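# Four arms press keys to play a pen chart recorder

## Task

Play the chart on the recorder. The task counts as done only if every box printed on the sheet finishes with ink running across the line through its centre, and no ink lies anywhere outside the boxes. Pressing the green button (the one inside a round guard) lights that guard and a strip over the recorder's end; 2.4 s after these light, the pen carriage starts and travels once, without pausing. During that travel, any key pushed down far enough that the rim of its own square guard lights makes that key's pen draw in the lane matching the key's colour. Measured on the ruler along the sheet's edge, the pens begin 20 mm before the 0 mark and advance at 7.21 mm/s.

## Robot and tools

Robots. Four Kinova Gen3 arms, arm1 to arm4, each ending in a right-handed five-finger hand. Their feet (base_link) in the scene frame, metres, with quaternion wxyz: arm1 (+1.497, -1.619, +1.032) (+0.064, +0.003, -0.004, +0.998); arm2 (+0.971, +1.619, +0.998) (+0.663, +0.006, +0.004, -0.749); arm3 (-1.625, +1.085, +1.022) (+1.000, +0.002, +0.006, +0.024); arm4 (-0.019, -1.721, +0.943) (+0.745, -0.006, -0.001, +0.667). Each foot faces its own +x. Reach is about 1.06 m from the joint 1 axis.

Frame. One scene frame in metres, origin on the floor, +z up. The hand point sits 0.045 m ahead of the palm; its +z runs along the straight fingers, +y leaves the palm, +x crosses the palm away from the thumb. Straight fingertips lie roughly 0.06-0.07 m beyond the point. A wrist bracket on the little-finger side can strike objects. The wrist camera is on the little-finger side, aimed at the hand point.

move. Arguments arm1..arm4 (each optional, each its own object) plus cameras. Inside an arm's object: joints, a dict of absolute joint targets by name; target, a list of 7 numbers [x, y, z, qw, qx, qy, qz], an absolute hand pose in the scene frame (metres, unit quaternion), reached by a straight path from that arm's hand_target; speed, top hand speed in m/s, 0.002 to 0.5, default 0.25 (rotation capped at twice that in rad/s); min_time_s, 0.1 to 8 s, the shortest duration for that arm's joint motions. When target is given, joints may only contain hand_ keys, otherwise the call is refused. All parts of one action start together; hand paths finish together and stop after 10 s; no action exceeds 15 s. Arm joint ranges in rad (all absolute): joint1_rad, joint3_rad, joint5_rad, joint7_rad -6.283 to 6.283; joint2_rad -2.249 to 2.249 (0 upright, positive leans forward); joint4_rad -2.579 to 2.579 (elbow); joint6_rad -2.099 to 2.099 (wrist). Joint 1 positive is clockwise seen from above. Hand keys, all absolute on a -1 to 1 scale: hand_little, hand_ring, hand_middle, hand_index, hand_thumb_bend (+1 straight, -1 curled), hand_thumb_turn (+1 beside palm, -1 across the palm). Settings, not motions: hand_force_limit -1 to 1 (about 0 N to 10 N at the fingertip, 15 N for the thumb motors), hand_speed -0.96 to 1 (full speed from +0.48 up). At the start the force limit is 0 and hand_speed -0.8. cameras: a list from arm1_cam_wrist, arm2_cam_wrist, arm3_cam_wrist, arm4_cam_wrist, cam_sheet, or ["all"]; an unlisted name invalidates the call. A move with no action returns full state and every image.

wait: seconds 0 to 10, plus optional cameras; commands nothing new. zoom_image: camera and region [x0, y0, x1, y1] in pixels from the top-left, at most 504 by 504, only on the newest images. show_instructions: shows the reference page (a hand diagram). finished_scene: ends the scene for good; scene may be 1 or omitted.

Reading results. The move line lists arms that received motion. An arm marked as last shown was not commanded: its status says not commanded and other lines repeat old values. hand shows the measured hand pose, hand_target the pose the held joint targets give; the printed position can be off, especially at long reach. Status words: done (within joint tolerance, or 1 cm and 2 degrees for the hand), off_target (resting short, maybe still pushing), time_out (target dropped, holding in place), not_followed or joint command not followed or pose unreachable (a safety check held the arm back). hand_stopped_by gives six words for little, ring, middle, index, thumb_bend, thumb_turn: moving, target, force, stalled, or fault. The _load_n values are fingertip forces in N, positive when pushed open. Joint velocities are in rad/s; within noise means the arm is still. Joint torques and Flange force show contacts but carry offsets and error. A MOTOR HOT line warns of heating.

Behaviour. Hands lag, can stray from the straight path and overshoot speed near a stretched arm; nothing slows for obstacles. Each step the commanded pose is limited to 70 mm and 16 degrees from the measured one. Under joint targets, joints move together and the hand may sweep wide. If a call is refused or a stop hits it, later move, wait and finished_scene calls in the same reply are skipped. Time passes while you think, with the last command held; the pen carriage will not wait.

Avoid. Any hard press between two robots ends the scene in failure, including a hand closing on another robot's fingers; the safety check lets fingers meet. The arm does not stop on contact and keeps pushing, so press keys and the button gently and back off by command. A torque spike past 104.5 N m (joints 1-4) or 51.3 N m (joints 5-7), or a 5 degree deviation, freezes that arm for 10 s. Long stretched holds or pushing at unreachable poses overheat motors; at 75 °C the arm sinks for 30-60 s. Do not slam fixed parts, drop things, or overload fingers.

Each tool is called after ">>>" as name(argument=value, ...), one argument or row to a line, values as JSON.

Reference images:

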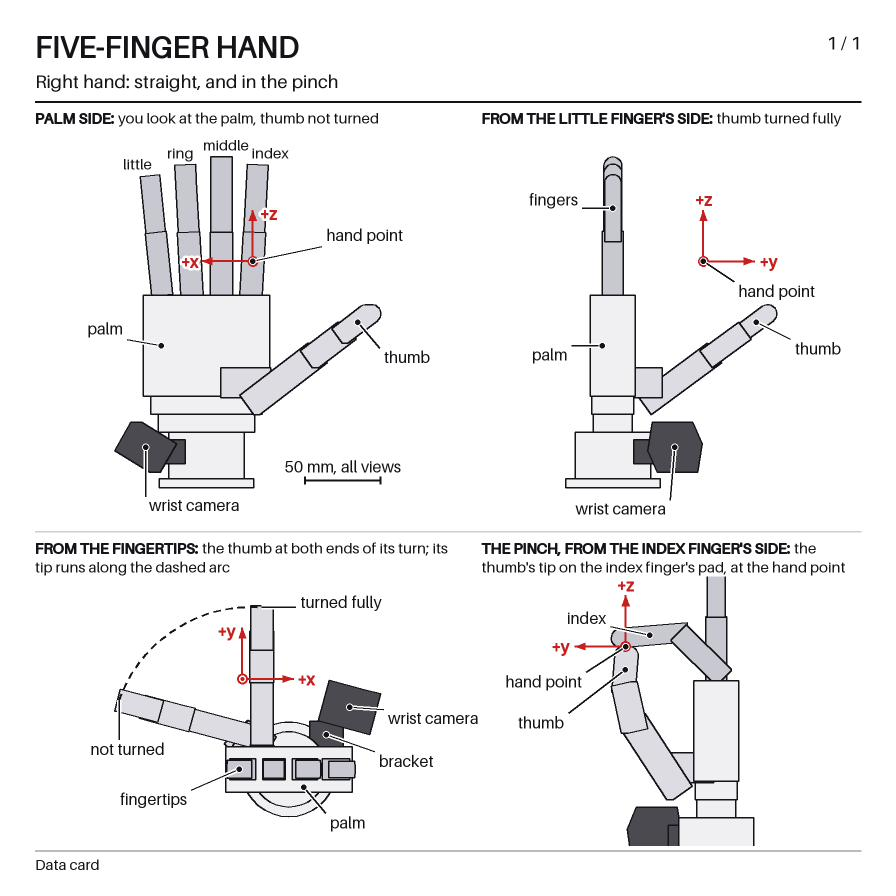

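## Session

>>> move(
)

Scene clock: 0.00 s.
Joint torques (N m): no reading
Motor temperatures (°C): arm1=[31 29 31 34 34 45 39] | arm2=[31 28 25 33 35 41 45] | arm3=[35 27 29 31 41 42 41] | arm4=[30 28 27 32 31 43 44]
Flange force (N): no reading
Joint velocities: within noise
arm1.joint_positions: joint1_rad=+0.798 joint2_rad=-0.324 joint3_rad=-0.002 joint4_rad=+1.597 joint5_rad=-0.003 joint6_rad=+1.913 joint7_rad=-1.512 hand_little=+1.000 hand_ring=+1.000 hand_middle=+1.000 hand_index=+1.000 hand_thumb_turn=+1.000 hand_thumb_bend=+1.000 hand_force_limit=+0.000 hand_speed=-0.800
arm1.joint_status: not commanded
arm1.hand_stopped_by: target,target,target,target,target,target
arm1.little_load_n: 0.0
arm1.ring_load_n: 0.0
arm1.middle_load_n: 0.0
arm1.index_load_n: 0.0
arm1.thumb_bend_load_n: 0.0
arm1.thumb_turn_load_n: 0.0
arm1.hand: x=+1.3614 y=-1.5019 z=+1.4864 quat_wxyz=(+0.009, +0.908, -0.419, +0.015) (m; scene frame)
arm1.hand_target: x=+1.3614 y=-1.5019 z=+1.4864 quat_wxyz=(+0.009, +0.908, -0.419, +0.015) (m; scene frame)
arm1.hand_status: not commanded
arm2.joint_positions: joint1_rad=+0.765 joint2_rad=-0.529 joint3_rad=-0.136 joint4_rad=+1.368 joint5_rad=-0.011 joint6_rad=+1.838 joint7_rad=-1.820 hand_little=+1.000 hand_ring=+1.000 hand_middle=+1.000 hand_index=+1.000 hand_thumb_turn=+1.000 hand_thumb_bend=+1.000 hand_force_limit=+0.000 hand_speed=-0.800
arm2.joint_status: not commanded
arm2.hand_stopped_by: target,target,target,target,target,target
arm2.little_load_n: 0.0
arm2.ring_load_n: 0.0
arm2.middle_load_n: 0.0
arm2.index_load_n: 0.0
arm2.thumb_bend_load_n: 0.0
arm2.thumb_turn_load_n: 0.0
arm2.hand: x=+0.8619 y=+1.4282 z=+1.5816 quat_wxyz=(-0.084, -0.934, -0.277, +0.208) (m; scene frame)
arm2.hand_target: x=+0.8619 y=+1.4282 z=+1.5816 quat_wxyz=(-0.084, -0.934, -0.277, +0.208) (m; scene frame)
arm2.hand_status: not commanded
arm3.joint_positions: joint1_rad=+0.767 joint2_rad=-0.473 joint3_rad=+0.004 joint4_rad=+1.363 joint5_rad=-0.131 joint6_rad=+2.016 joint7_rad=-2.234 hand_little=+1.000 hand_ring=+1.000 hand_middle=+1.000 hand_index=+1.000 hand_thumb_turn=+1.000 hand_thumb_bend=+1.000 hand_force_limit=+0.000 hand_speed=-0.800
arm3.joint_status: not commanded
arm3.hand_stopped_by: target,target,target,target,target,target
arm3.little_load_n: 0.0
arm3.ring_load_n: 0.0
arm3.middle_load_n: 0.0
arm3.index_load_n: 0.0
arm3.thumb_bend_load_n: 0.0
arm3.thumb_turn_load_n: 0.0
arm3.hand: x=-1.4516 y=+0.9958 z=+1.5834 quat_wxyz=(-0.114, -0.606, -0.786, -0.051) (m; scene frame)
arm3.hand_target: x=-1.4516 y=+0.9958 z=+1.5834 quat_wxyz=(-0.114, -0.606, -0.786, -0.051) (m; scene frame)
arm3.hand_status: not commanded
arm4.joint_positions: joint1_rad=+0.340 joint2_rad=-0.496 joint3_rad=-0.091 joint4_rad=+1.396 joint5_rad=+0.002 joint6_rad=+1.890 joint7_rad=-1.839 hand_little=+1.000 hand_ring=+1.000 hand_middle=+1.000 hand_index=+1.000 hand_thumb_turn=+1.000 hand_thumb_bend=+1.000 hand_force_limit=+0.000 hand_speed=-0.800
arm4.joint_status: not commanded
arm4.hand_stopped_by: target,target,target,target,target,target
arm4.little_load_n: -0.5
arm4.ring_load_n: 0.0
arm4.middle_load_n: 0.0
arm4.index_load_n: 0.0
arm4.thumb_bend_load_n: 0.0
arm4.thumb_turn_load_n: 0.0
arm4.hand: x=+0.0137 y=-1.5179 z=+1.5039 quat_wxyz=(-0.147, +0.446, -0.878, -0.095) (m; scene frame)
arm4.hand_target: x=+0.0137 y=-1.5179 z=+1.5039 quat_wxyz=(-0.147, +0.446, -0.878, -0.095) (m; scene frame)
arm4.hand_status: not commanded
pictures: arm1_cam_wrist, arm2_cam_wrist, arm3_cam_wrist, arm4_cam_wrist, cam_sheet
Images, in order (width x height): arm1_cam_wrist 672x504, arm2_cam_wrist 672x504, arm3_cam_wrist 672x504, arm4_cam_wrist 672x504, cam_sheet 672x504.

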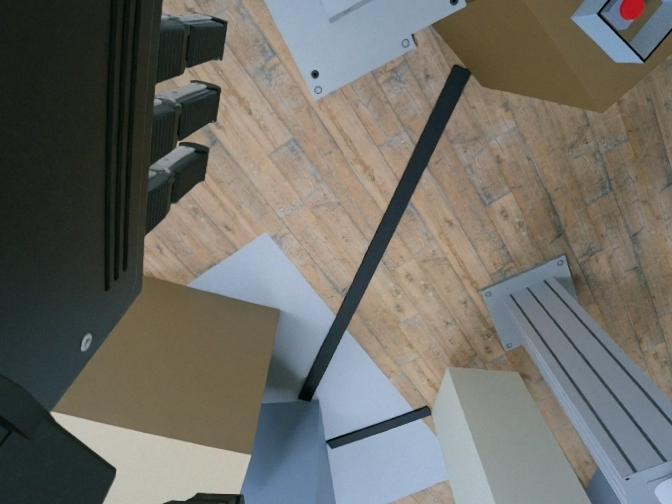

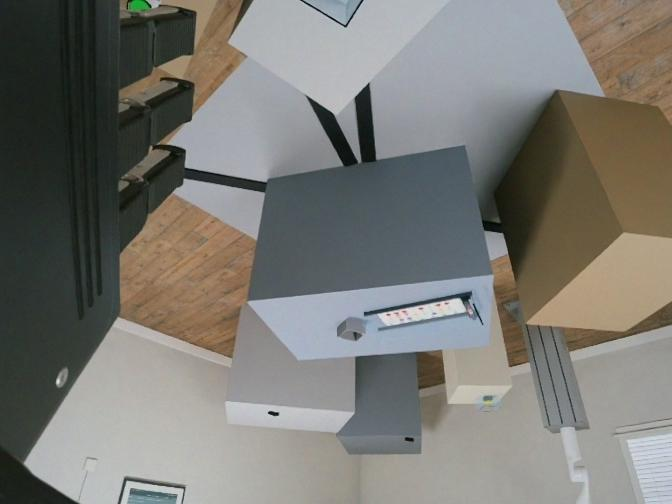

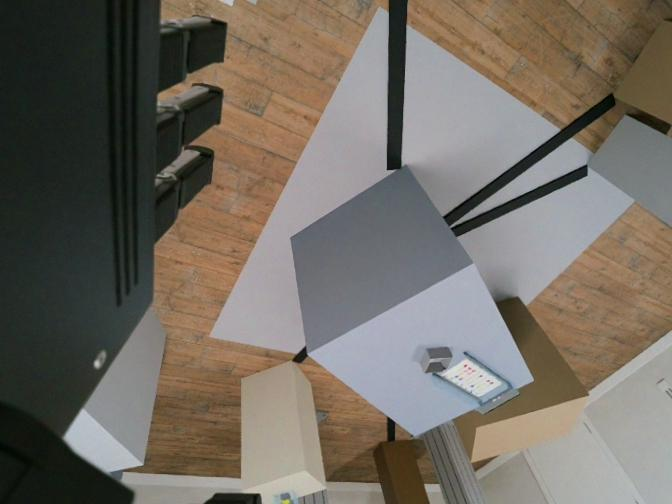

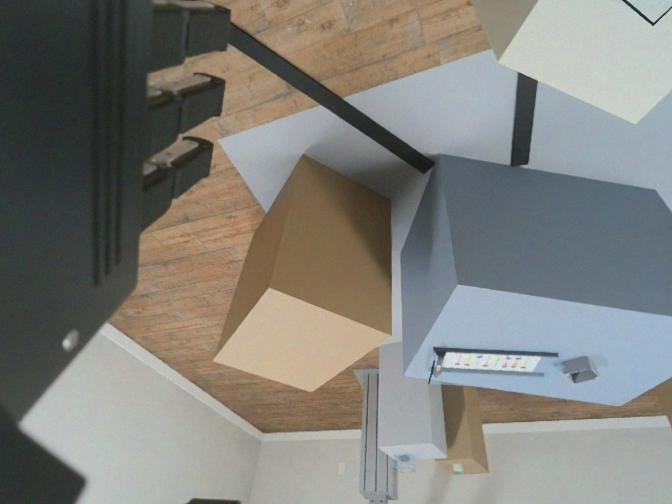

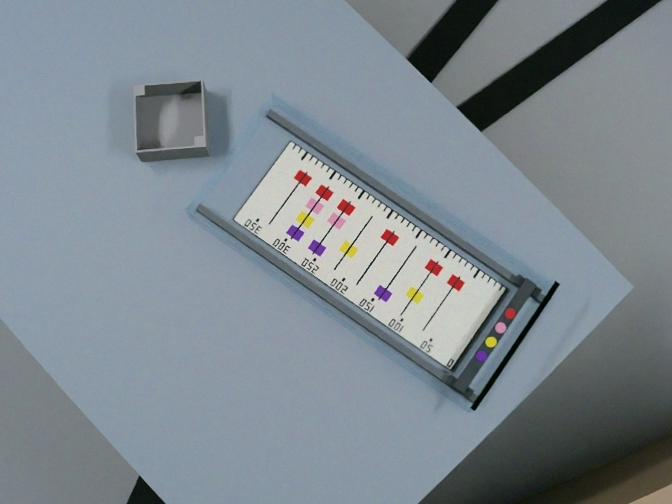

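>>> zoom_image(
  camera="cam_sheet",
  region=[180, 80, 580, 420],
)

>>> zoom_image(
  camera="cam_sheet",
  region=[230, 130, 400, 270],
)

>>> zoom_image(
  camera="cam_sheet",
  region=[340, 190, 520, 380],
)

>>> zoom_image(
  camera="arm1_cam_wrist",
  region=[420, 0, 672, 189],
)

>>> zoom_image(
  camera="arm2_cam_wrist",
  region=[100, 0, 500, 300],
)

>>> zoom_image(
  camera="arm3_cam_wrist",
  region=[160, 280, 560, 504],
)

>>> zoom_image(
  camera="arm4_cam_wrist",
  region=[340, 330, 640, 504],
)

Scaled by 1.260 from the camera's image (finer frame: 960x720).

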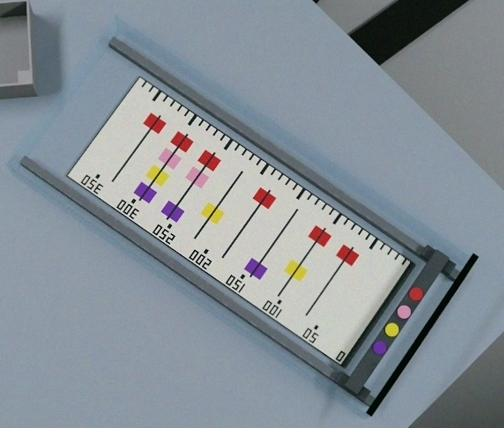

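Scaled by 2.965 from the camera's image (finer frame: 960x720).

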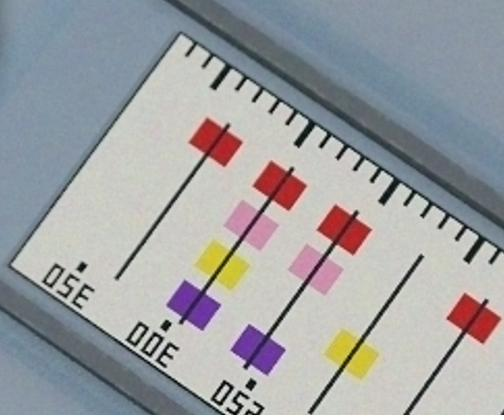

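Scaled by 2.653 from the camera's image (finer frame: 960x720).

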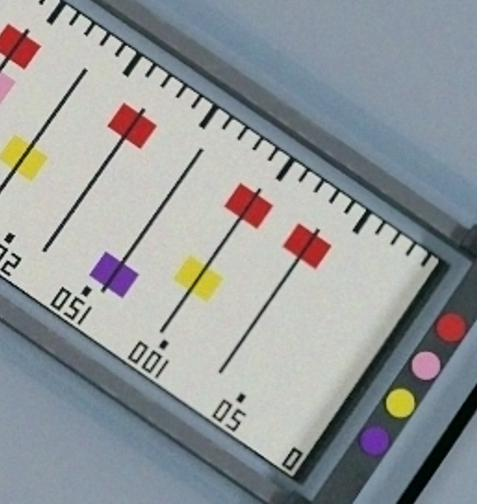

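Scaled by 2.000 from the camera's image (finer frame: 960x720).

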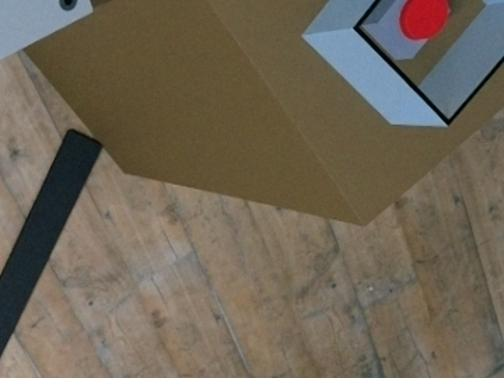

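Scaled by 1.260 from the camera's image (finer frame: 960x720).

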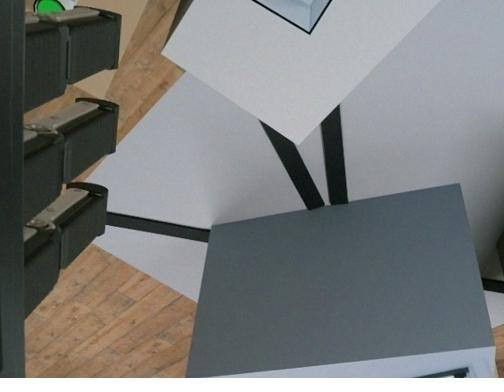

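Scaled by 1.260 from the camera's image (finer frame: 960x720).

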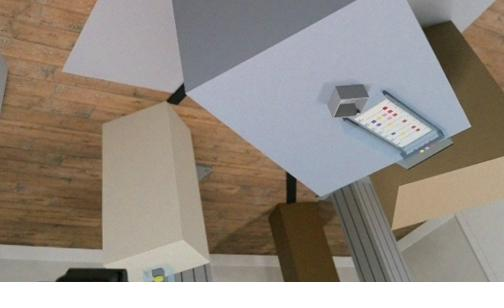

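Scaled by 1.680 from the camera's image (finer frame: 960x720).

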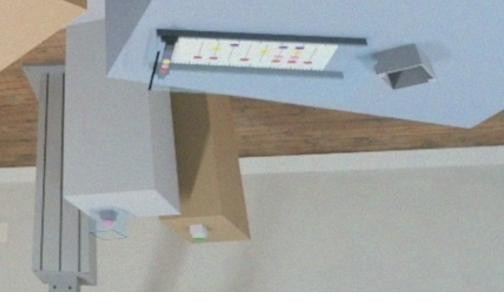

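>>> zoom_image(
  camera="cam_sheet",
  region=[400, 230, 550, 400],
)

>>> zoom_image(
  camera="cam_sheet",
  region=[320, 190, 450, 330],
)

>>> zoom_image(
  camera="cam_sheet",
  region=[270, 150, 400, 290],
)

>>> zoom_image(
  camera="cam_sheet",
  region=[230, 130, 350, 260],
)

Scaled by 2.965 from the camera's image (finer frame: 960x720).

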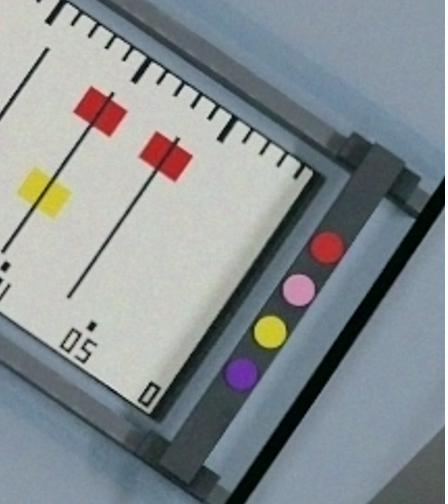

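Scaled by 3.600 from the camera's image (finer frame: 960x720).

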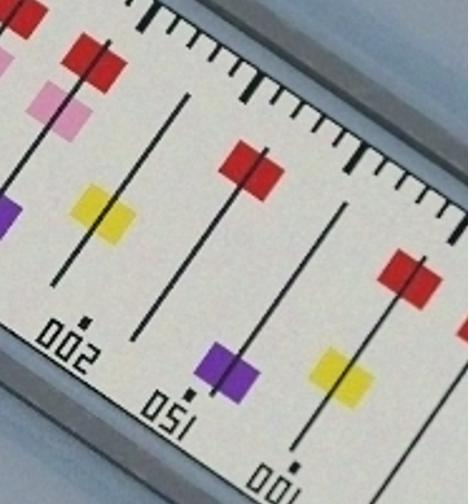

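Scaled by 3.600 from the camera's image (finer frame: 960x720).

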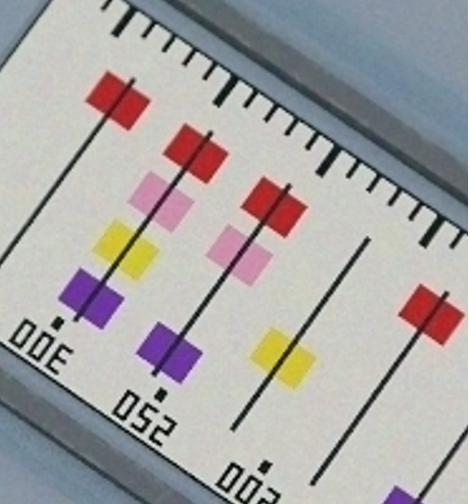

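Scaled by 3.877 from the camera's image (finer frame: 960x720).

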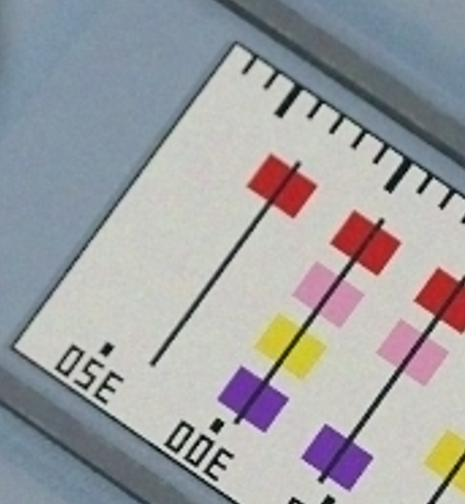

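>>> zoom_image(
  camera="arm2_cam_wrist",
  region=[200, 250, 540, 504],
)

>>> zoom_image(
  camera="arm3_cam_wrist",
  region=[0, 300, 340, 504],
)

>>> zoom_image(
  camera="arm4_cam_wrist",
  region=[330, 380, 530, 504],
)

>>> zoom_image(
  camera="arm3_cam_wrist",
  region=[372, 0, 672, 225],
)

Scaled by 1.482 from the camera's image (finer frame: 960x720).

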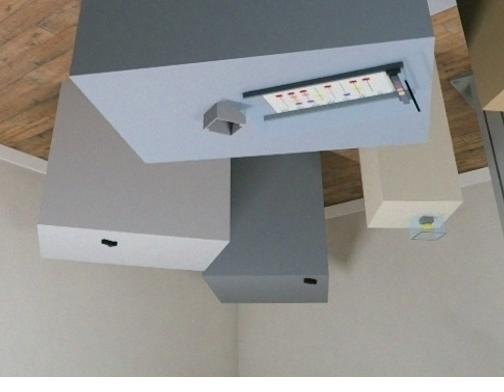

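Scaled by 1.482 from the camera's image (finer frame: 960x720).

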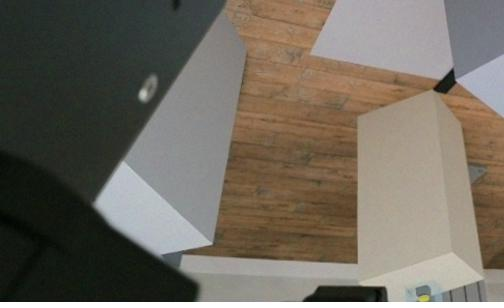

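Scaled by 2.520 from the camera's image (finer frame: 960x720).

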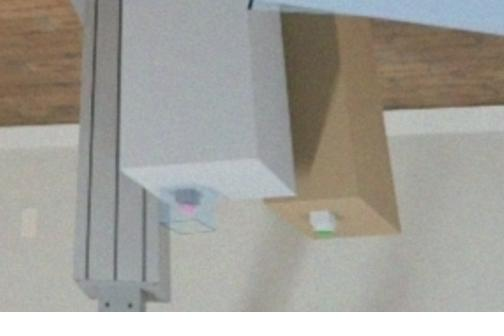

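Scaled by 1.680 from the camera's image (finer frame: 960x720).

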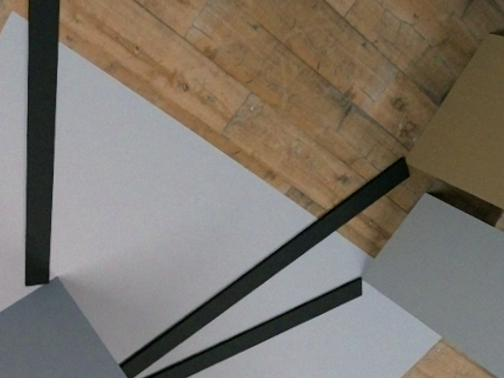

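>>> move(
  arm1={"joints": {"joint1_rad": -0.42, "hand_little": -1, "hand_ring": -1, "hand_middle": -1, "hand_speed": 0.2}},
  arm2={"target": [0.80, 1.40, 1.55, 0, 0.960, 0.279, 0], "joints": {"hand_little": -1, "hand_ring": -1, "hand_middle": -1, "hand_speed": 0.2}},
  arm3={"joints": {"joint1_rad": -0.4, "hand_little": -1, "hand_ring": -1, "hand_middle": -1, "hand_speed": 0.2}},
  arm4={"joints": {"joint1_rad": -0.48, "hand_little": -1, "hand_ring": -1, "hand_middle": -1, "hand_speed": 0.2}},
  cameras=["arm1_cam_wrist", "arm2_cam_wrist", "arm3_cam_wrist", "arm4_cam_wrist"],
)

Scene clock: 29.87 s.
Joint torques (N m): arm1=[0.69 -2.23 -0.5 -8.6 -0.02 -0.09 0.57] | arm2=[-0.02 -4.57 -0.82 -5.42 -0.3 -0.03 0.09] | arm3=[-1.24 0.96 0 -6.39 -0.23 -0.9 0.35] | arm4=[-0.48 2.08 -0.23 -8.33 0.11 -0.55 0]
Motor temperatures (°C): arm1=[31 29 30 34 34 45 39] | arm2=[31 28 25 33 35 40 45] | arm3=[34 27 29 31 41 42 41] | arm4=[30 28 27 32 31 43 44]
Flange force (N): arm1=[-0.5 0.7 2.4] | arm2=[-2.4 -2.1 -6.6] | arm3=[0.4 3.3 -3.1] | arm4=[2.7 -1.5 5.8]
move: arm1 done; arm2 done; arm3 done; arm4 done
Joint velocities: arm1=[within noise] | arm2=[0.019 0.001 -0.015 -0.002 -0.002 -0.001 0.004] | arm3=[within noise] | arm4=[within noise]
arm1.joint_positions: joint1_rad=-0.420 joint2_rad=-0.324 joint3_rad=-0.002 joint4_rad=+1.597 joint5_rad=-0.003 joint6_rad=+1.913 joint7_rad=-1.512 hand_little=-1.000 hand_ring=-1.000 hand_middle=-1.000 hand_index=+1.000 hand_thumb_turn=+1.000 hand_thumb_bend=+1.000 hand_force_limit=+0.000 hand_speed=+0.200
arm1.joint_status: all done
arm1.hand_stopped_by: target,target,target,target,target,target
arm1.little_load_n: 0.0
arm1.ring_load_n: 0.0
arm1.middle_load_n: 0.0
arm1.index_load_n: 0.0
arm1.thumb_bend_load_n: 0.0
arm1.thumb_turn_load_n: 0.0
arm1.hand: x=+1.3390 y=-1.7109 z=+1.4849 quat_wxyz=(-0.006, +0.984, +0.175, +0.020)
arm1.hand_target: x=+1.3390 y=-1.7109 z=+1.4849 quat_wxyz=(-0.006, +0.984, +0.175, +0.020)
arm1.hand_status: not commanded
arm2.joint_positions: joint1_rad=+1.012 joint2_rad=-0.119 joint3_rad=-0.262 joint4_rad=+1.111 joint5_rad=-0.052 joint6_rad=+2.101 joint7_rad=-1.730 hand_little=-1.000 hand_ring=-1.000 hand_middle=-1.000 hand_index=+1.000 hand_thumb_turn=+1.000 hand_thumb_bend=+1.000 hand_force_limit=+0.000 hand_speed=+0.200
arm2.joint_status: all done
arm2.hand_stopped_by: target,target,target,target,target,target
arm2.little_load_n: 0.5
arm2.ring_load_n: 0.0
arm2.middle_load_n: 0.0
arm2.index_load_n: 0.0
arm2.thumb_bend_load_n: 0.0
arm2.thumb_turn_load_n: 0.0
arm2.hand: x=+0.7999 y=+1.3999 z=+1.5492 quat_wxyz=(-0.010, -0.960, -0.279, +0.013)
arm2.hand_target: x=+0.7999 y=+1.3999 z=+1.5492 quat_wxyz=(-0.010, -0.960, -0.279, +0.013)
arm2.hand_status: done (0.001 m and 1.9 deg from the pose sent, 0.075 m and 25.9 deg at the start; a joint's target at an end of its range on 190 of 216 steps)
arm3.joint_positions: joint1_rad=-0.400 joint2_rad=-0.473 joint3_rad=+0.004 joint4_rad=+1.363 joint5_rad=-0.131 joint6_rad=+2.016 joint7_rad=-2.234 hand_little=-1.000 hand_ring=-1.000 hand_middle=-1.000 hand_index=+1.000 hand_thumb_turn=+1.000 hand_thumb_bend=+1.000 hand_force_limit=+0.000 hand_speed=+0.200
arm3.joint_status: all done
arm3.hand_stopped_by: target,target,target,target,target,target
arm3.little_load_n: 0.0
arm3.ring_load_n: 0.0
arm3.middle_load_n: 0.0
arm3.index_load_n: 0.0
arm3.thumb_bend_load_n: 0.0
arm3.thumb_turn_load_n: 0.0
arm3.hand: x=-1.4723 y=+1.2025 z=+1.5843 quat_wxyz=(-0.064, -0.074, -0.989, -0.111)
arm3.hand_target: x=-1.4723 y=+1.2025 z=+1.5843 quat_wxyz=(-0.064, -0.074, -0.989, -0.111)
arm3.hand_status: not commanded
arm4.joint_positions: joint1_rad=-0.480 joint2_rad=-0.496 joint3_rad=-0.091 joint4_rad=+1.396 joint5_rad=+0.002 joint6_rad=+1.890 joint7_rad=-1.839 hand_little=-1.000 hand_ring=-1.000 hand_middle=-1.000 hand_index=+1.000 hand_thumb_turn=+1.000 hand_thumb_bend=+1.000 hand_force_limit=+0.000 hand_speed=+0.200
arm4.joint_status: all done
arm4.hand_stopped_by: target,target,target,target,target,target
arm4.little_load_n: 0.0
arm4.ring_load_n: 0.0
arm4.middle_load_n: 0.0
arm4.index_load_n: 0.0
arm4.thumb_bend_load_n: 0.0
arm4.thumb_turn_load_n: 0.0
arm4.hand: x=-0.1438 y=-1.5532 z=+1.5025 quat_wxyz=(-0.092, +0.760, -0.628, -0.143)
arm4.hand_target: x=-0.1438 y=-1.5532 z=+1.5025 quat_wxyz=(-0.092, +0.760, -0.628, -0.143)
arm4.hand_status: not commanded
Images, in order (width x height): arm1_cam_wrist 672x504, arm2_cam_wrist 672x504, arm3_cam_wrist 672x504, arm4_cam_wrist 672x504.

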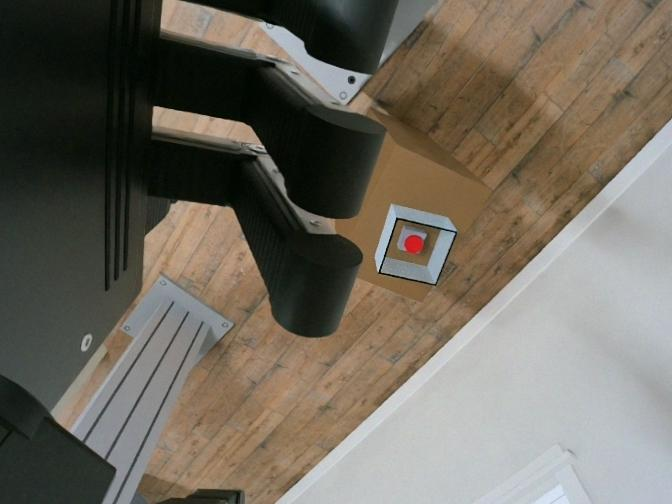

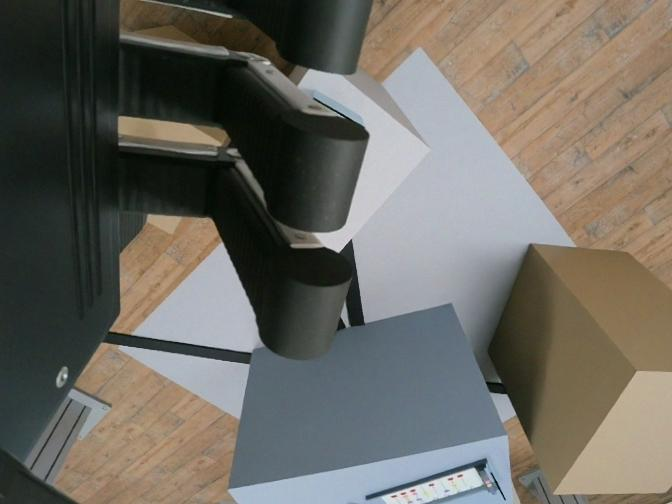

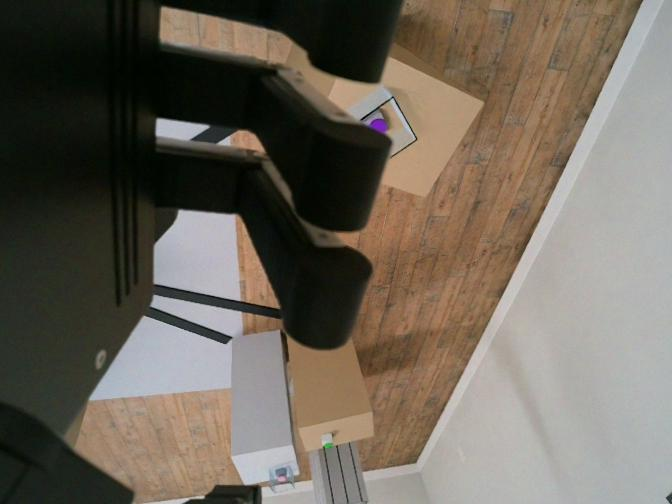

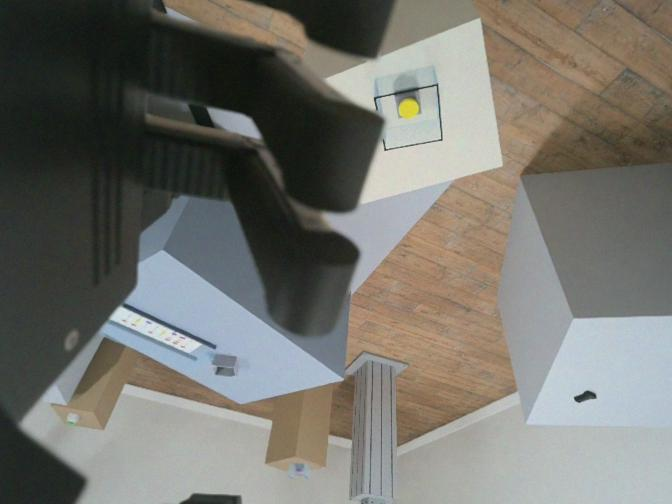

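>>> move(
  arm1={"target": [1.20, -1.80, 1.42, 0, 0.9845, 0.1754, 0], "joints": {"hand_little": 1, "hand_ring": 1, "hand_middle": 1}},
  arm2={"joints": {"hand_little": 1, "hand_ring": 1, "hand_middle": 1}},
  arm3={"target": [-1.25, 1.40, 1.42, 0, 0.075, 0.9972, 0], "joints": {"hand_little": 1, "hand_ring": 1, "hand_middle": 1}},
  arm4={"target": [-0.40, -1.35, 1.42, 0, 0.771, -0.637, 0], "joints": {"hand_little": 1, "hand_ring": 1, "hand_middle": 1}},
  cameras=["arm1_cam_wrist", "arm2_cam_wrist", "arm3_cam_wrist", "arm4_cam_wrist"],
)

Scene clock: 38.93 s.
Joint torques (N m): arm1=[0.79 -8.98 -0.32 -9.09 -0.02 -0.19 0.56] | arm2=[-0.59 -4.62 -0.68 -5.34 -0.16 0.02 0.1] | arm3=[-1.44 -13.98 -0.37 -7.53 0.04 -0.31 0.36] | arm4=[-0.41 -14.97 -1.19 -8.06 0 0.3 -0.02]
Motor temperatures (°C): arm1=[31 29 30 34 34 45 39] | arm2=[31 28 25 33 35 40 45] | arm3=[34 27 29 31 41 42 41] | arm4=[30 28 27 32 31 43 44]
Flange force (N): arm1=[-0.1 2.2 2.4] | arm2=[-2.5 -2.4 -6.8] | arm3=[-3.6 1.8 -2.1] | arm4=[7.7 -5.9 9.6]
move: arm1 done; arm2 done; arm3 done; arm4 done
Joint velocities: within noise
arm1.joint_positions: joint1_rad=-0.467 joint2_rad=-0.003 joint3_rad=-0.095 joint4_rad=+1.561 joint5_rad=-0.010 joint6_rad=+1.586 joint7_rad=-1.652 hand_little=+1.000 hand_ring=+1.000 hand_middle=+1.000 hand_index=+1.000 hand_thumb_turn=+1.000 hand_thumb_bend=+1.000 hand_force_limit=+0.000 hand_speed=+0.200
arm1.joint_status: all done
arm1.hand_stopped_by: target,target,target,target,target,target
arm1.little_load_n: 0.0
arm1.ring_load_n: 0.0
arm1.middle_load_n: 0.0
arm1.index_load_n: 0.0
arm1.thumb_bend_load_n: 0.0
arm1.thumb_turn_load_n: 0.0
arm1.hand: x=+1.2000 y=-1.8000 z=+1.4200 quat_wxyz=(+0.000, +0.984, +0.175, +0.000)
arm1.hand_target: x=+1.2000 y=-1.8000 z=+1.4200 quat_wxyz=(+0.000, +0.984, +0.175, +0.000)
arm1.hand_status: done (0.000 m and 0.0 deg from the pose sent, 0.177 m and 2.4 deg at the start)
arm2.joint_positions: joint1_rad=+1.014 joint2_rad=-0.119 joint3_rad=-0.263 joint4_rad=+1.111 joint5_rad=-0.052 joint6_rad=+2.101 joint7_rad=-1.730 hand_little=+1.000 hand_ring=+1.000 hand_middle=+1.000 hand_index=+1.000 hand_thumb_turn=+1.000 hand_thumb_bend=+1.000 hand_force_limit=+0.000 hand_speed=+0.200
arm2.joint_status: all done
arm2.hand_stopped_by: target,target,target,target,target,target
arm2.little_load_n: 0.0
arm2.ring_load_n: 0.0
arm2.middle_load_n: 0.0
arm2.index_load_n: 0.0
arm2.thumb_bend_load_n: 0.0
arm2.thumb_turn_load_n: 0.0
arm2.hand: x=+0.7999 y=+1.3999 z=+1.5492 quat_wxyz=(-0.010, -0.960, -0.279, +0.013)
arm2.hand_target: x=+0.7999 y=+1.3999 z=+1.5492 quat_wxyz=(-0.010, -0.960, -0.279, +0.013)
arm2.hand_status: not commanded
arm3.joint_positions: joint1_rad=-0.500 joint2_rad=+0.264 joint3_rad=-0.266 joint4_rad=+1.211 joint5_rad=+0.080 joint6_rad=+1.669 joint7_rad=-2.519 hand_little=+1.000 hand_ring=+1.000 hand_middle=+1.000 hand_index=+1.000 hand_thumb_turn=+1.000 hand_thumb_bend=+1.000 hand_force_limit=+0.000 hand_speed=+0.200
arm3.joint_status: all done
arm3.hand_stopped_by: target,target,target,target,target,target
arm3.little_load_n: 0.0
arm3.ring_load_n: 0.0
arm3.middle_load_n: 0.0
arm3.index_load_n: 0.0
arm3.thumb_bend_load_n: 0.0
arm3.thumb_turn_load_n: 0.0
arm3.hand: x=-1.2500 y=+1.4000 z=+1.4200 quat_wxyz=(+0.000, -0.075, -0.997, +0.000)
arm3.hand_target: x=-1.2500 y=+1.4000 z=+1.4200 quat_wxyz=(+0.000, -0.075, -0.997, +0.000)
arm3.hand_status: done (0.000 m and 0.0 deg from the pose sent, 0.340 m and 14.7 deg at the start)
arm4.joint_positions: joint1_rad=-0.713 joint2_rad=+0.465 joint3_rad=-0.439 joint4_rad=+0.652 joint5_rad=+0.216 joint6_rad=+2.041 joint7_rad=-2.280 hand_little=+1.000 hand_ring=+1.000 hand_middle=+1.000 hand_index=+1.000 hand_thumb_turn=+1.000 hand_thumb_bend=+1.000 hand_force_limit=+0.000 hand_speed=+0.200
arm4.joint_status: all done
arm4.hand_stopped_by: target,target,target,target,target,target
arm4.little_load_n: 0.0
arm4.ring_load_n: 0.0
arm4.middle_load_n: 0.0
arm4.index_load_n: 0.0
arm4.thumb_bend_load_n: 0.0
arm4.thumb_turn_load_n: 0.0
arm4.hand: x=-0.4000 y=-1.3500 z=+1.4200 quat_wxyz=(+0.000, +0.771, -0.637, +0.000)
arm4.hand_target: x=-0.4000 y=-1.3500 z=+1.4200 quat_wxyz=(+0.000, +0.771, -0.637, +0.000)
arm4.hand_status: done (0.000 m and 0.0 deg from the pose sent, 0.337 m and 19.6 deg at the start)
Images, in order (width x height): arm1_cam_wrist 672x504, arm2_cam_wrist 672x504, arm3_cam_wrist 672x504, arm4_cam_wrist 672x504.

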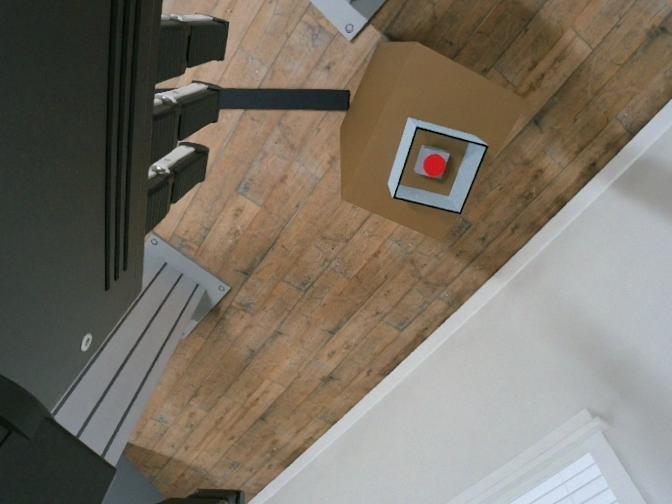

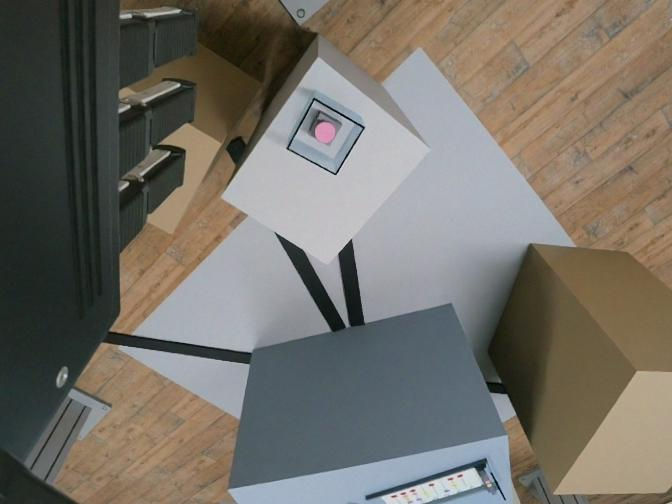

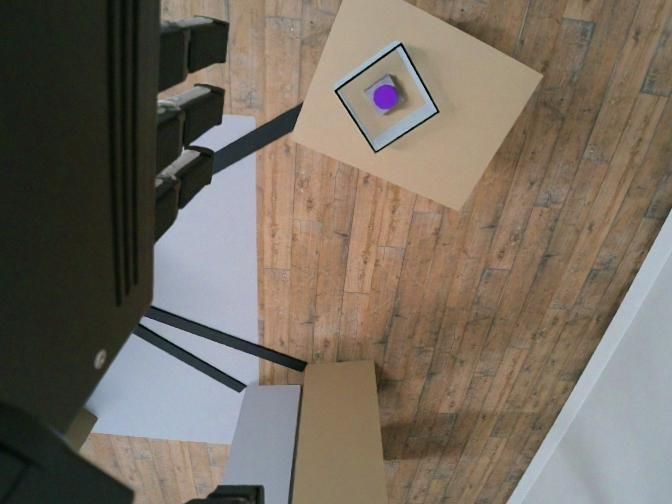

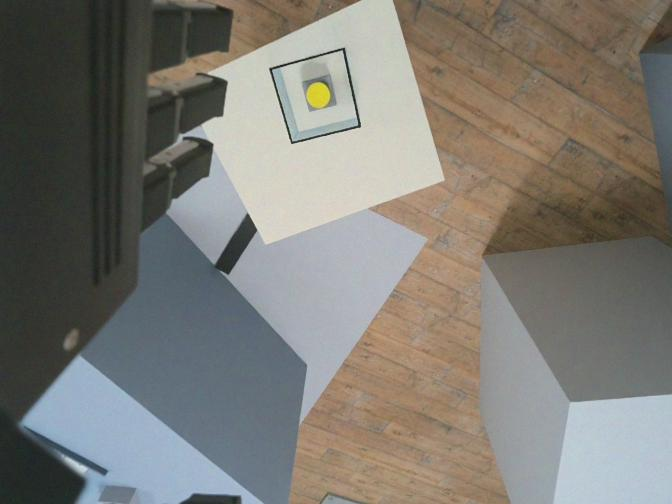

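>>> move(
  arm1={"target": [1.207, -2.049, 1.32, 0, 0.9845, 0.1754, 0]},
  arm2={"target": [0.788, 1.26, 1.35, 0, 0.960, 0.279, 0]},
  arm3={"target": [-1.217, 1.572, 1.35, 0, 0.075, 0.9972, 0]},
  arm4={"target": [-0.486, -1.357, 1.35, 0, 0.771, -0.637, 0]},
  cameras=["arm1_cam_wrist", "arm2_cam_wrist", "arm3_cam_wrist", "arm4_cam_wrist"],
)

Scene clock: 44.73 s.
Joint torques (N m): arm1=[0.87 -16.09 -1.13 -8.9 0.02 -0.18 0.56] | arm2=[-0.58 -8.74 -1.22 -6.46 -0.15 0.07 0.12] | arm3=[-1.53 -20.66 -0.62 -7.41 0.03 -0.32 0.37] | arm4=[-0.42 -17.16 -1.41 -8.52 0.05 0.31 -0.03]
Motor temperatures (°C): arm1=[31 29 30 34 34 45 39] | arm2=[31 28 25 33 35 40 45] | arm3=[34 27 29 31 41 42 41] | arm4=[30 28 27 32 31 43 44]
Flange force (N): arm1=[1.0 2.3 2.7] | arm2=[-3.5 -0.6 -4.5] | arm3=[-4.5 4.4 -2.1] | arm4=[7.4 -7.1 7.8]
move: arm1 done; arm2 done; arm3 done; arm4 done
Joint velocities: within noise
arm1.joint_positions: joint1_rad=-0.867 joint2_rad=+0.380 joint3_rad=-0.317 joint4_rad=+1.409 joint5_rad=+0.109 joint6_rad=+1.367 joint7_rad=-2.274 hand_little=+1.000 hand_ring=+1.000 hand_middle=+1.000 hand_index=+1.000 hand_thumb_turn=+1.000 hand_thumb_bend=+1.000 hand_force_limit=+0.000 hand_speed=+0.200
arm1.joint_status: not commanded
arm1.hand_stopped_by: target,target,target,target,target,target
arm1.little_load_n: 0.0
arm1.ring_load_n: 0.0
arm1.middle_load_n: 0.0
arm1.index_load_n: 0.0
arm1.thumb_bend_load_n: 0.0
arm1.thumb_turn_load_n: 0.0
arm1.hand: x=+1.2070 y=-2.0490 z=+1.3200 quat_wxyz=(+0.000, +0.984, +0.175, +0.000)
arm1.hand_target: x=+1.2070 y=-2.0490 z=+1.3200 quat_wxyz=(+0.000, +0.984, +0.175, +0.000)
arm1.hand_status: done (0.000 m and 0.0 deg from the pose sent, 0.268 m and 0.0 deg at the start)
arm2.joint_positions: joint1_rad=+0.848 joint2_rad=+0.077 joint3_rad=-0.500 joint4_rad=+1.584 joint5_rad=+0.035 joint6_rad=+1.476 joint7_rad=-2.108 hand_little=+1.000 hand_ring=+1.000 hand_middle=+1.000 hand_index=+1.000 hand_thumb_turn=+1.000 hand_thumb_bend=+1.000 hand_force_limit=+0.000 hand_speed=+0.200
arm2.joint_status: not commanded
arm2.hand_stopped_by: target,target,target,target,target,target
arm2.little_load_n: 0.0
arm2.ring_load_n: 0.0
arm2.middle_load_n: 0.0
arm2.index_load_n: -0.5
arm2.thumb_bend_load_n: 0.0
arm2.thumb_turn_load_n: 0.0
arm2.hand: x=+0.7880 y=+1.2600 z=+1.3500 quat_wxyz=(+0.000, -0.960, -0.279, +0.000)
arm2.hand_target: x=+0.7880 y=+1.2600 z=+1.3500 quat_wxyz=(+0.000, -0.960, -0.279, +0.000)
arm2.hand_status: done (0.000 m and 0.0 deg from the pose sent, 0.244 m and 1.9 deg at the start)
arm3.joint_positions: joint1_rad=-0.758 joint2_rad=+0.649 joint3_rad=-0.279 joint4_rad=+0.828 joint5_rad=+0.180 joint6_rad=+1.679 joint7_rad=-2.732 hand_little=+1.000 hand_ring=+1.000 hand_middle=+1.000 hand_index=+1.000 hand_thumb_turn=+1.000 hand_thumb_bend=+1.000 hand_force_limit=+0.000 hand_speed=+0.200
arm3.joint_status: not commanded
arm3.hand_stopped_by: target,target,target,target,target,target
arm3.little_load_n: 0.0
arm3.ring_load_n: 0.0
arm3.middle_load_n: 0.0
arm3.index_load_n: 0.0
arm3.thumb_bend_load_n: 0.0
arm3.thumb_turn_load_n: 0.0
arm3.hand: x=-1.2170 y=+1.5720 z=+1.3500 quat_wxyz=(+0.000, -0.075, -0.997, +0.000)
arm3.hand_target: x=-1.2170 y=+1.5720 z=+1.3500 quat_wxyz=(+0.000, -0.075, -0.997, +0.000)
arm3.hand_status: done (0.000 m and 0.0 deg from the pose sent, 0.189 m and 0.0 deg at the start)
arm4.joint_positions: joint1_rad=-0.846 joint2_rad=+0.571 joint3_rad=-0.442 joint4_rad=+0.715 joint5_rad=+0.247 joint6_rad=+1.879 joint7_rad=-2.417 hand_little=+1.000 hand_ring=+1.000 hand_middle=+1.000 hand_index=+1.000 hand_thumb_turn=+1.000 hand_thumb_bend=+1.000 hand_force_limit=+0.000 hand_speed=+0.200
arm4.joint_status: not commanded
arm4.hand_stopped_by: target,target,target,target,target,target
arm4.little_load_n: 0.0
arm4.ring_load_n: 0.0
arm4.middle_load_n: 0.0
arm4.index_load_n: 0.0
arm4.thumb_bend_load_n: 0.0
arm4.thumb_turn_load_n: 0.0
arm4.hand: x=-0.4860 y=-1.3570 z=+1.3500 quat_wxyz=(+0.000, +0.771, -0.637, +0.000)
arm4.hand_target: x=-0.4860 y=-1.3570 z=+1.3500 quat_wxyz=(+0.000, +0.771, -0.637, +0.000)
arm4.hand_status: done (0.000 m and 0.0 deg from the pose sent, 0.111 m and 0.0 deg at the start)
Images, in order (width x height): arm1_cam_wrist 672x504, arm2_cam_wrist 672x504, arm3_cam_wrist 672x504, arm4_cam_wrist 672x504.

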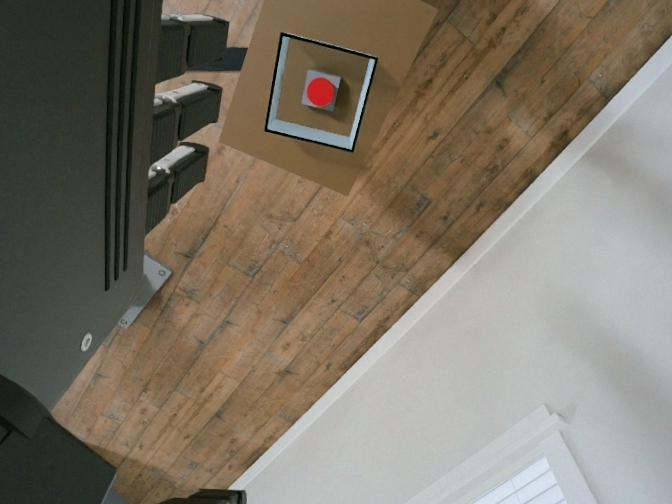

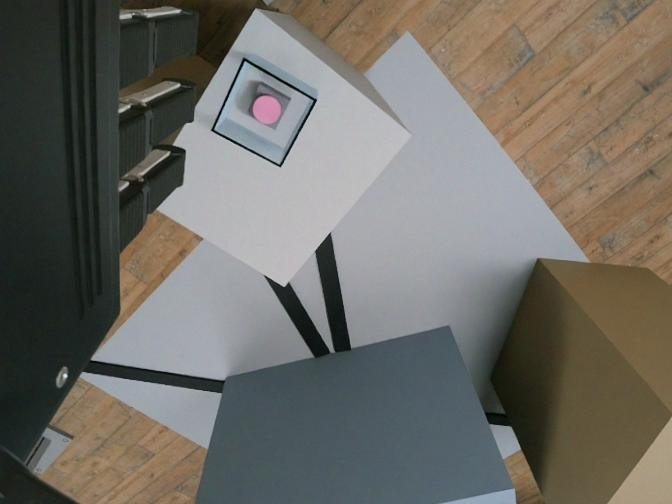

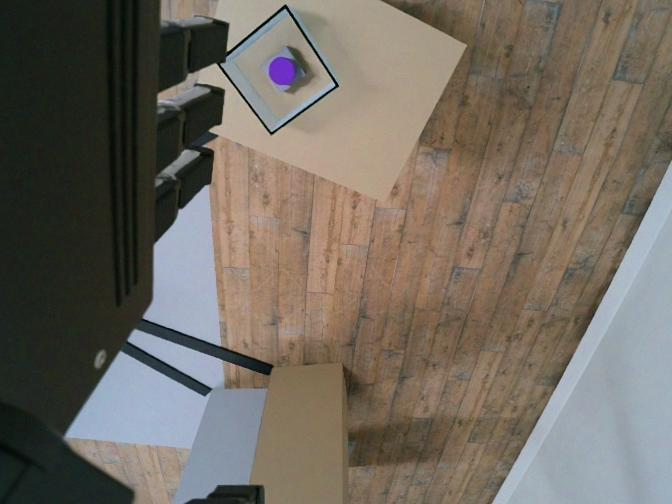

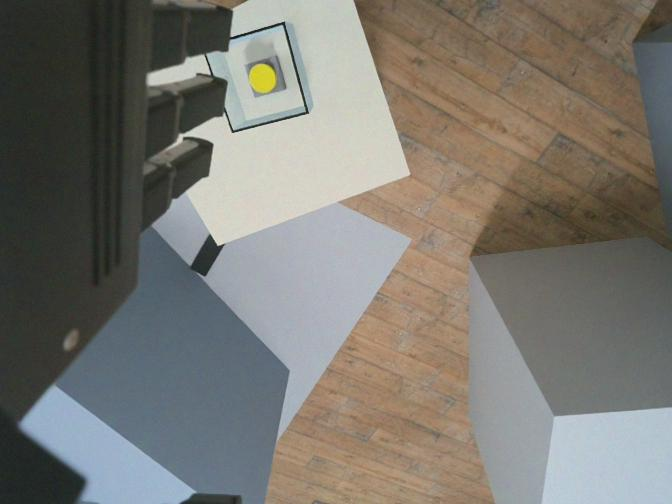

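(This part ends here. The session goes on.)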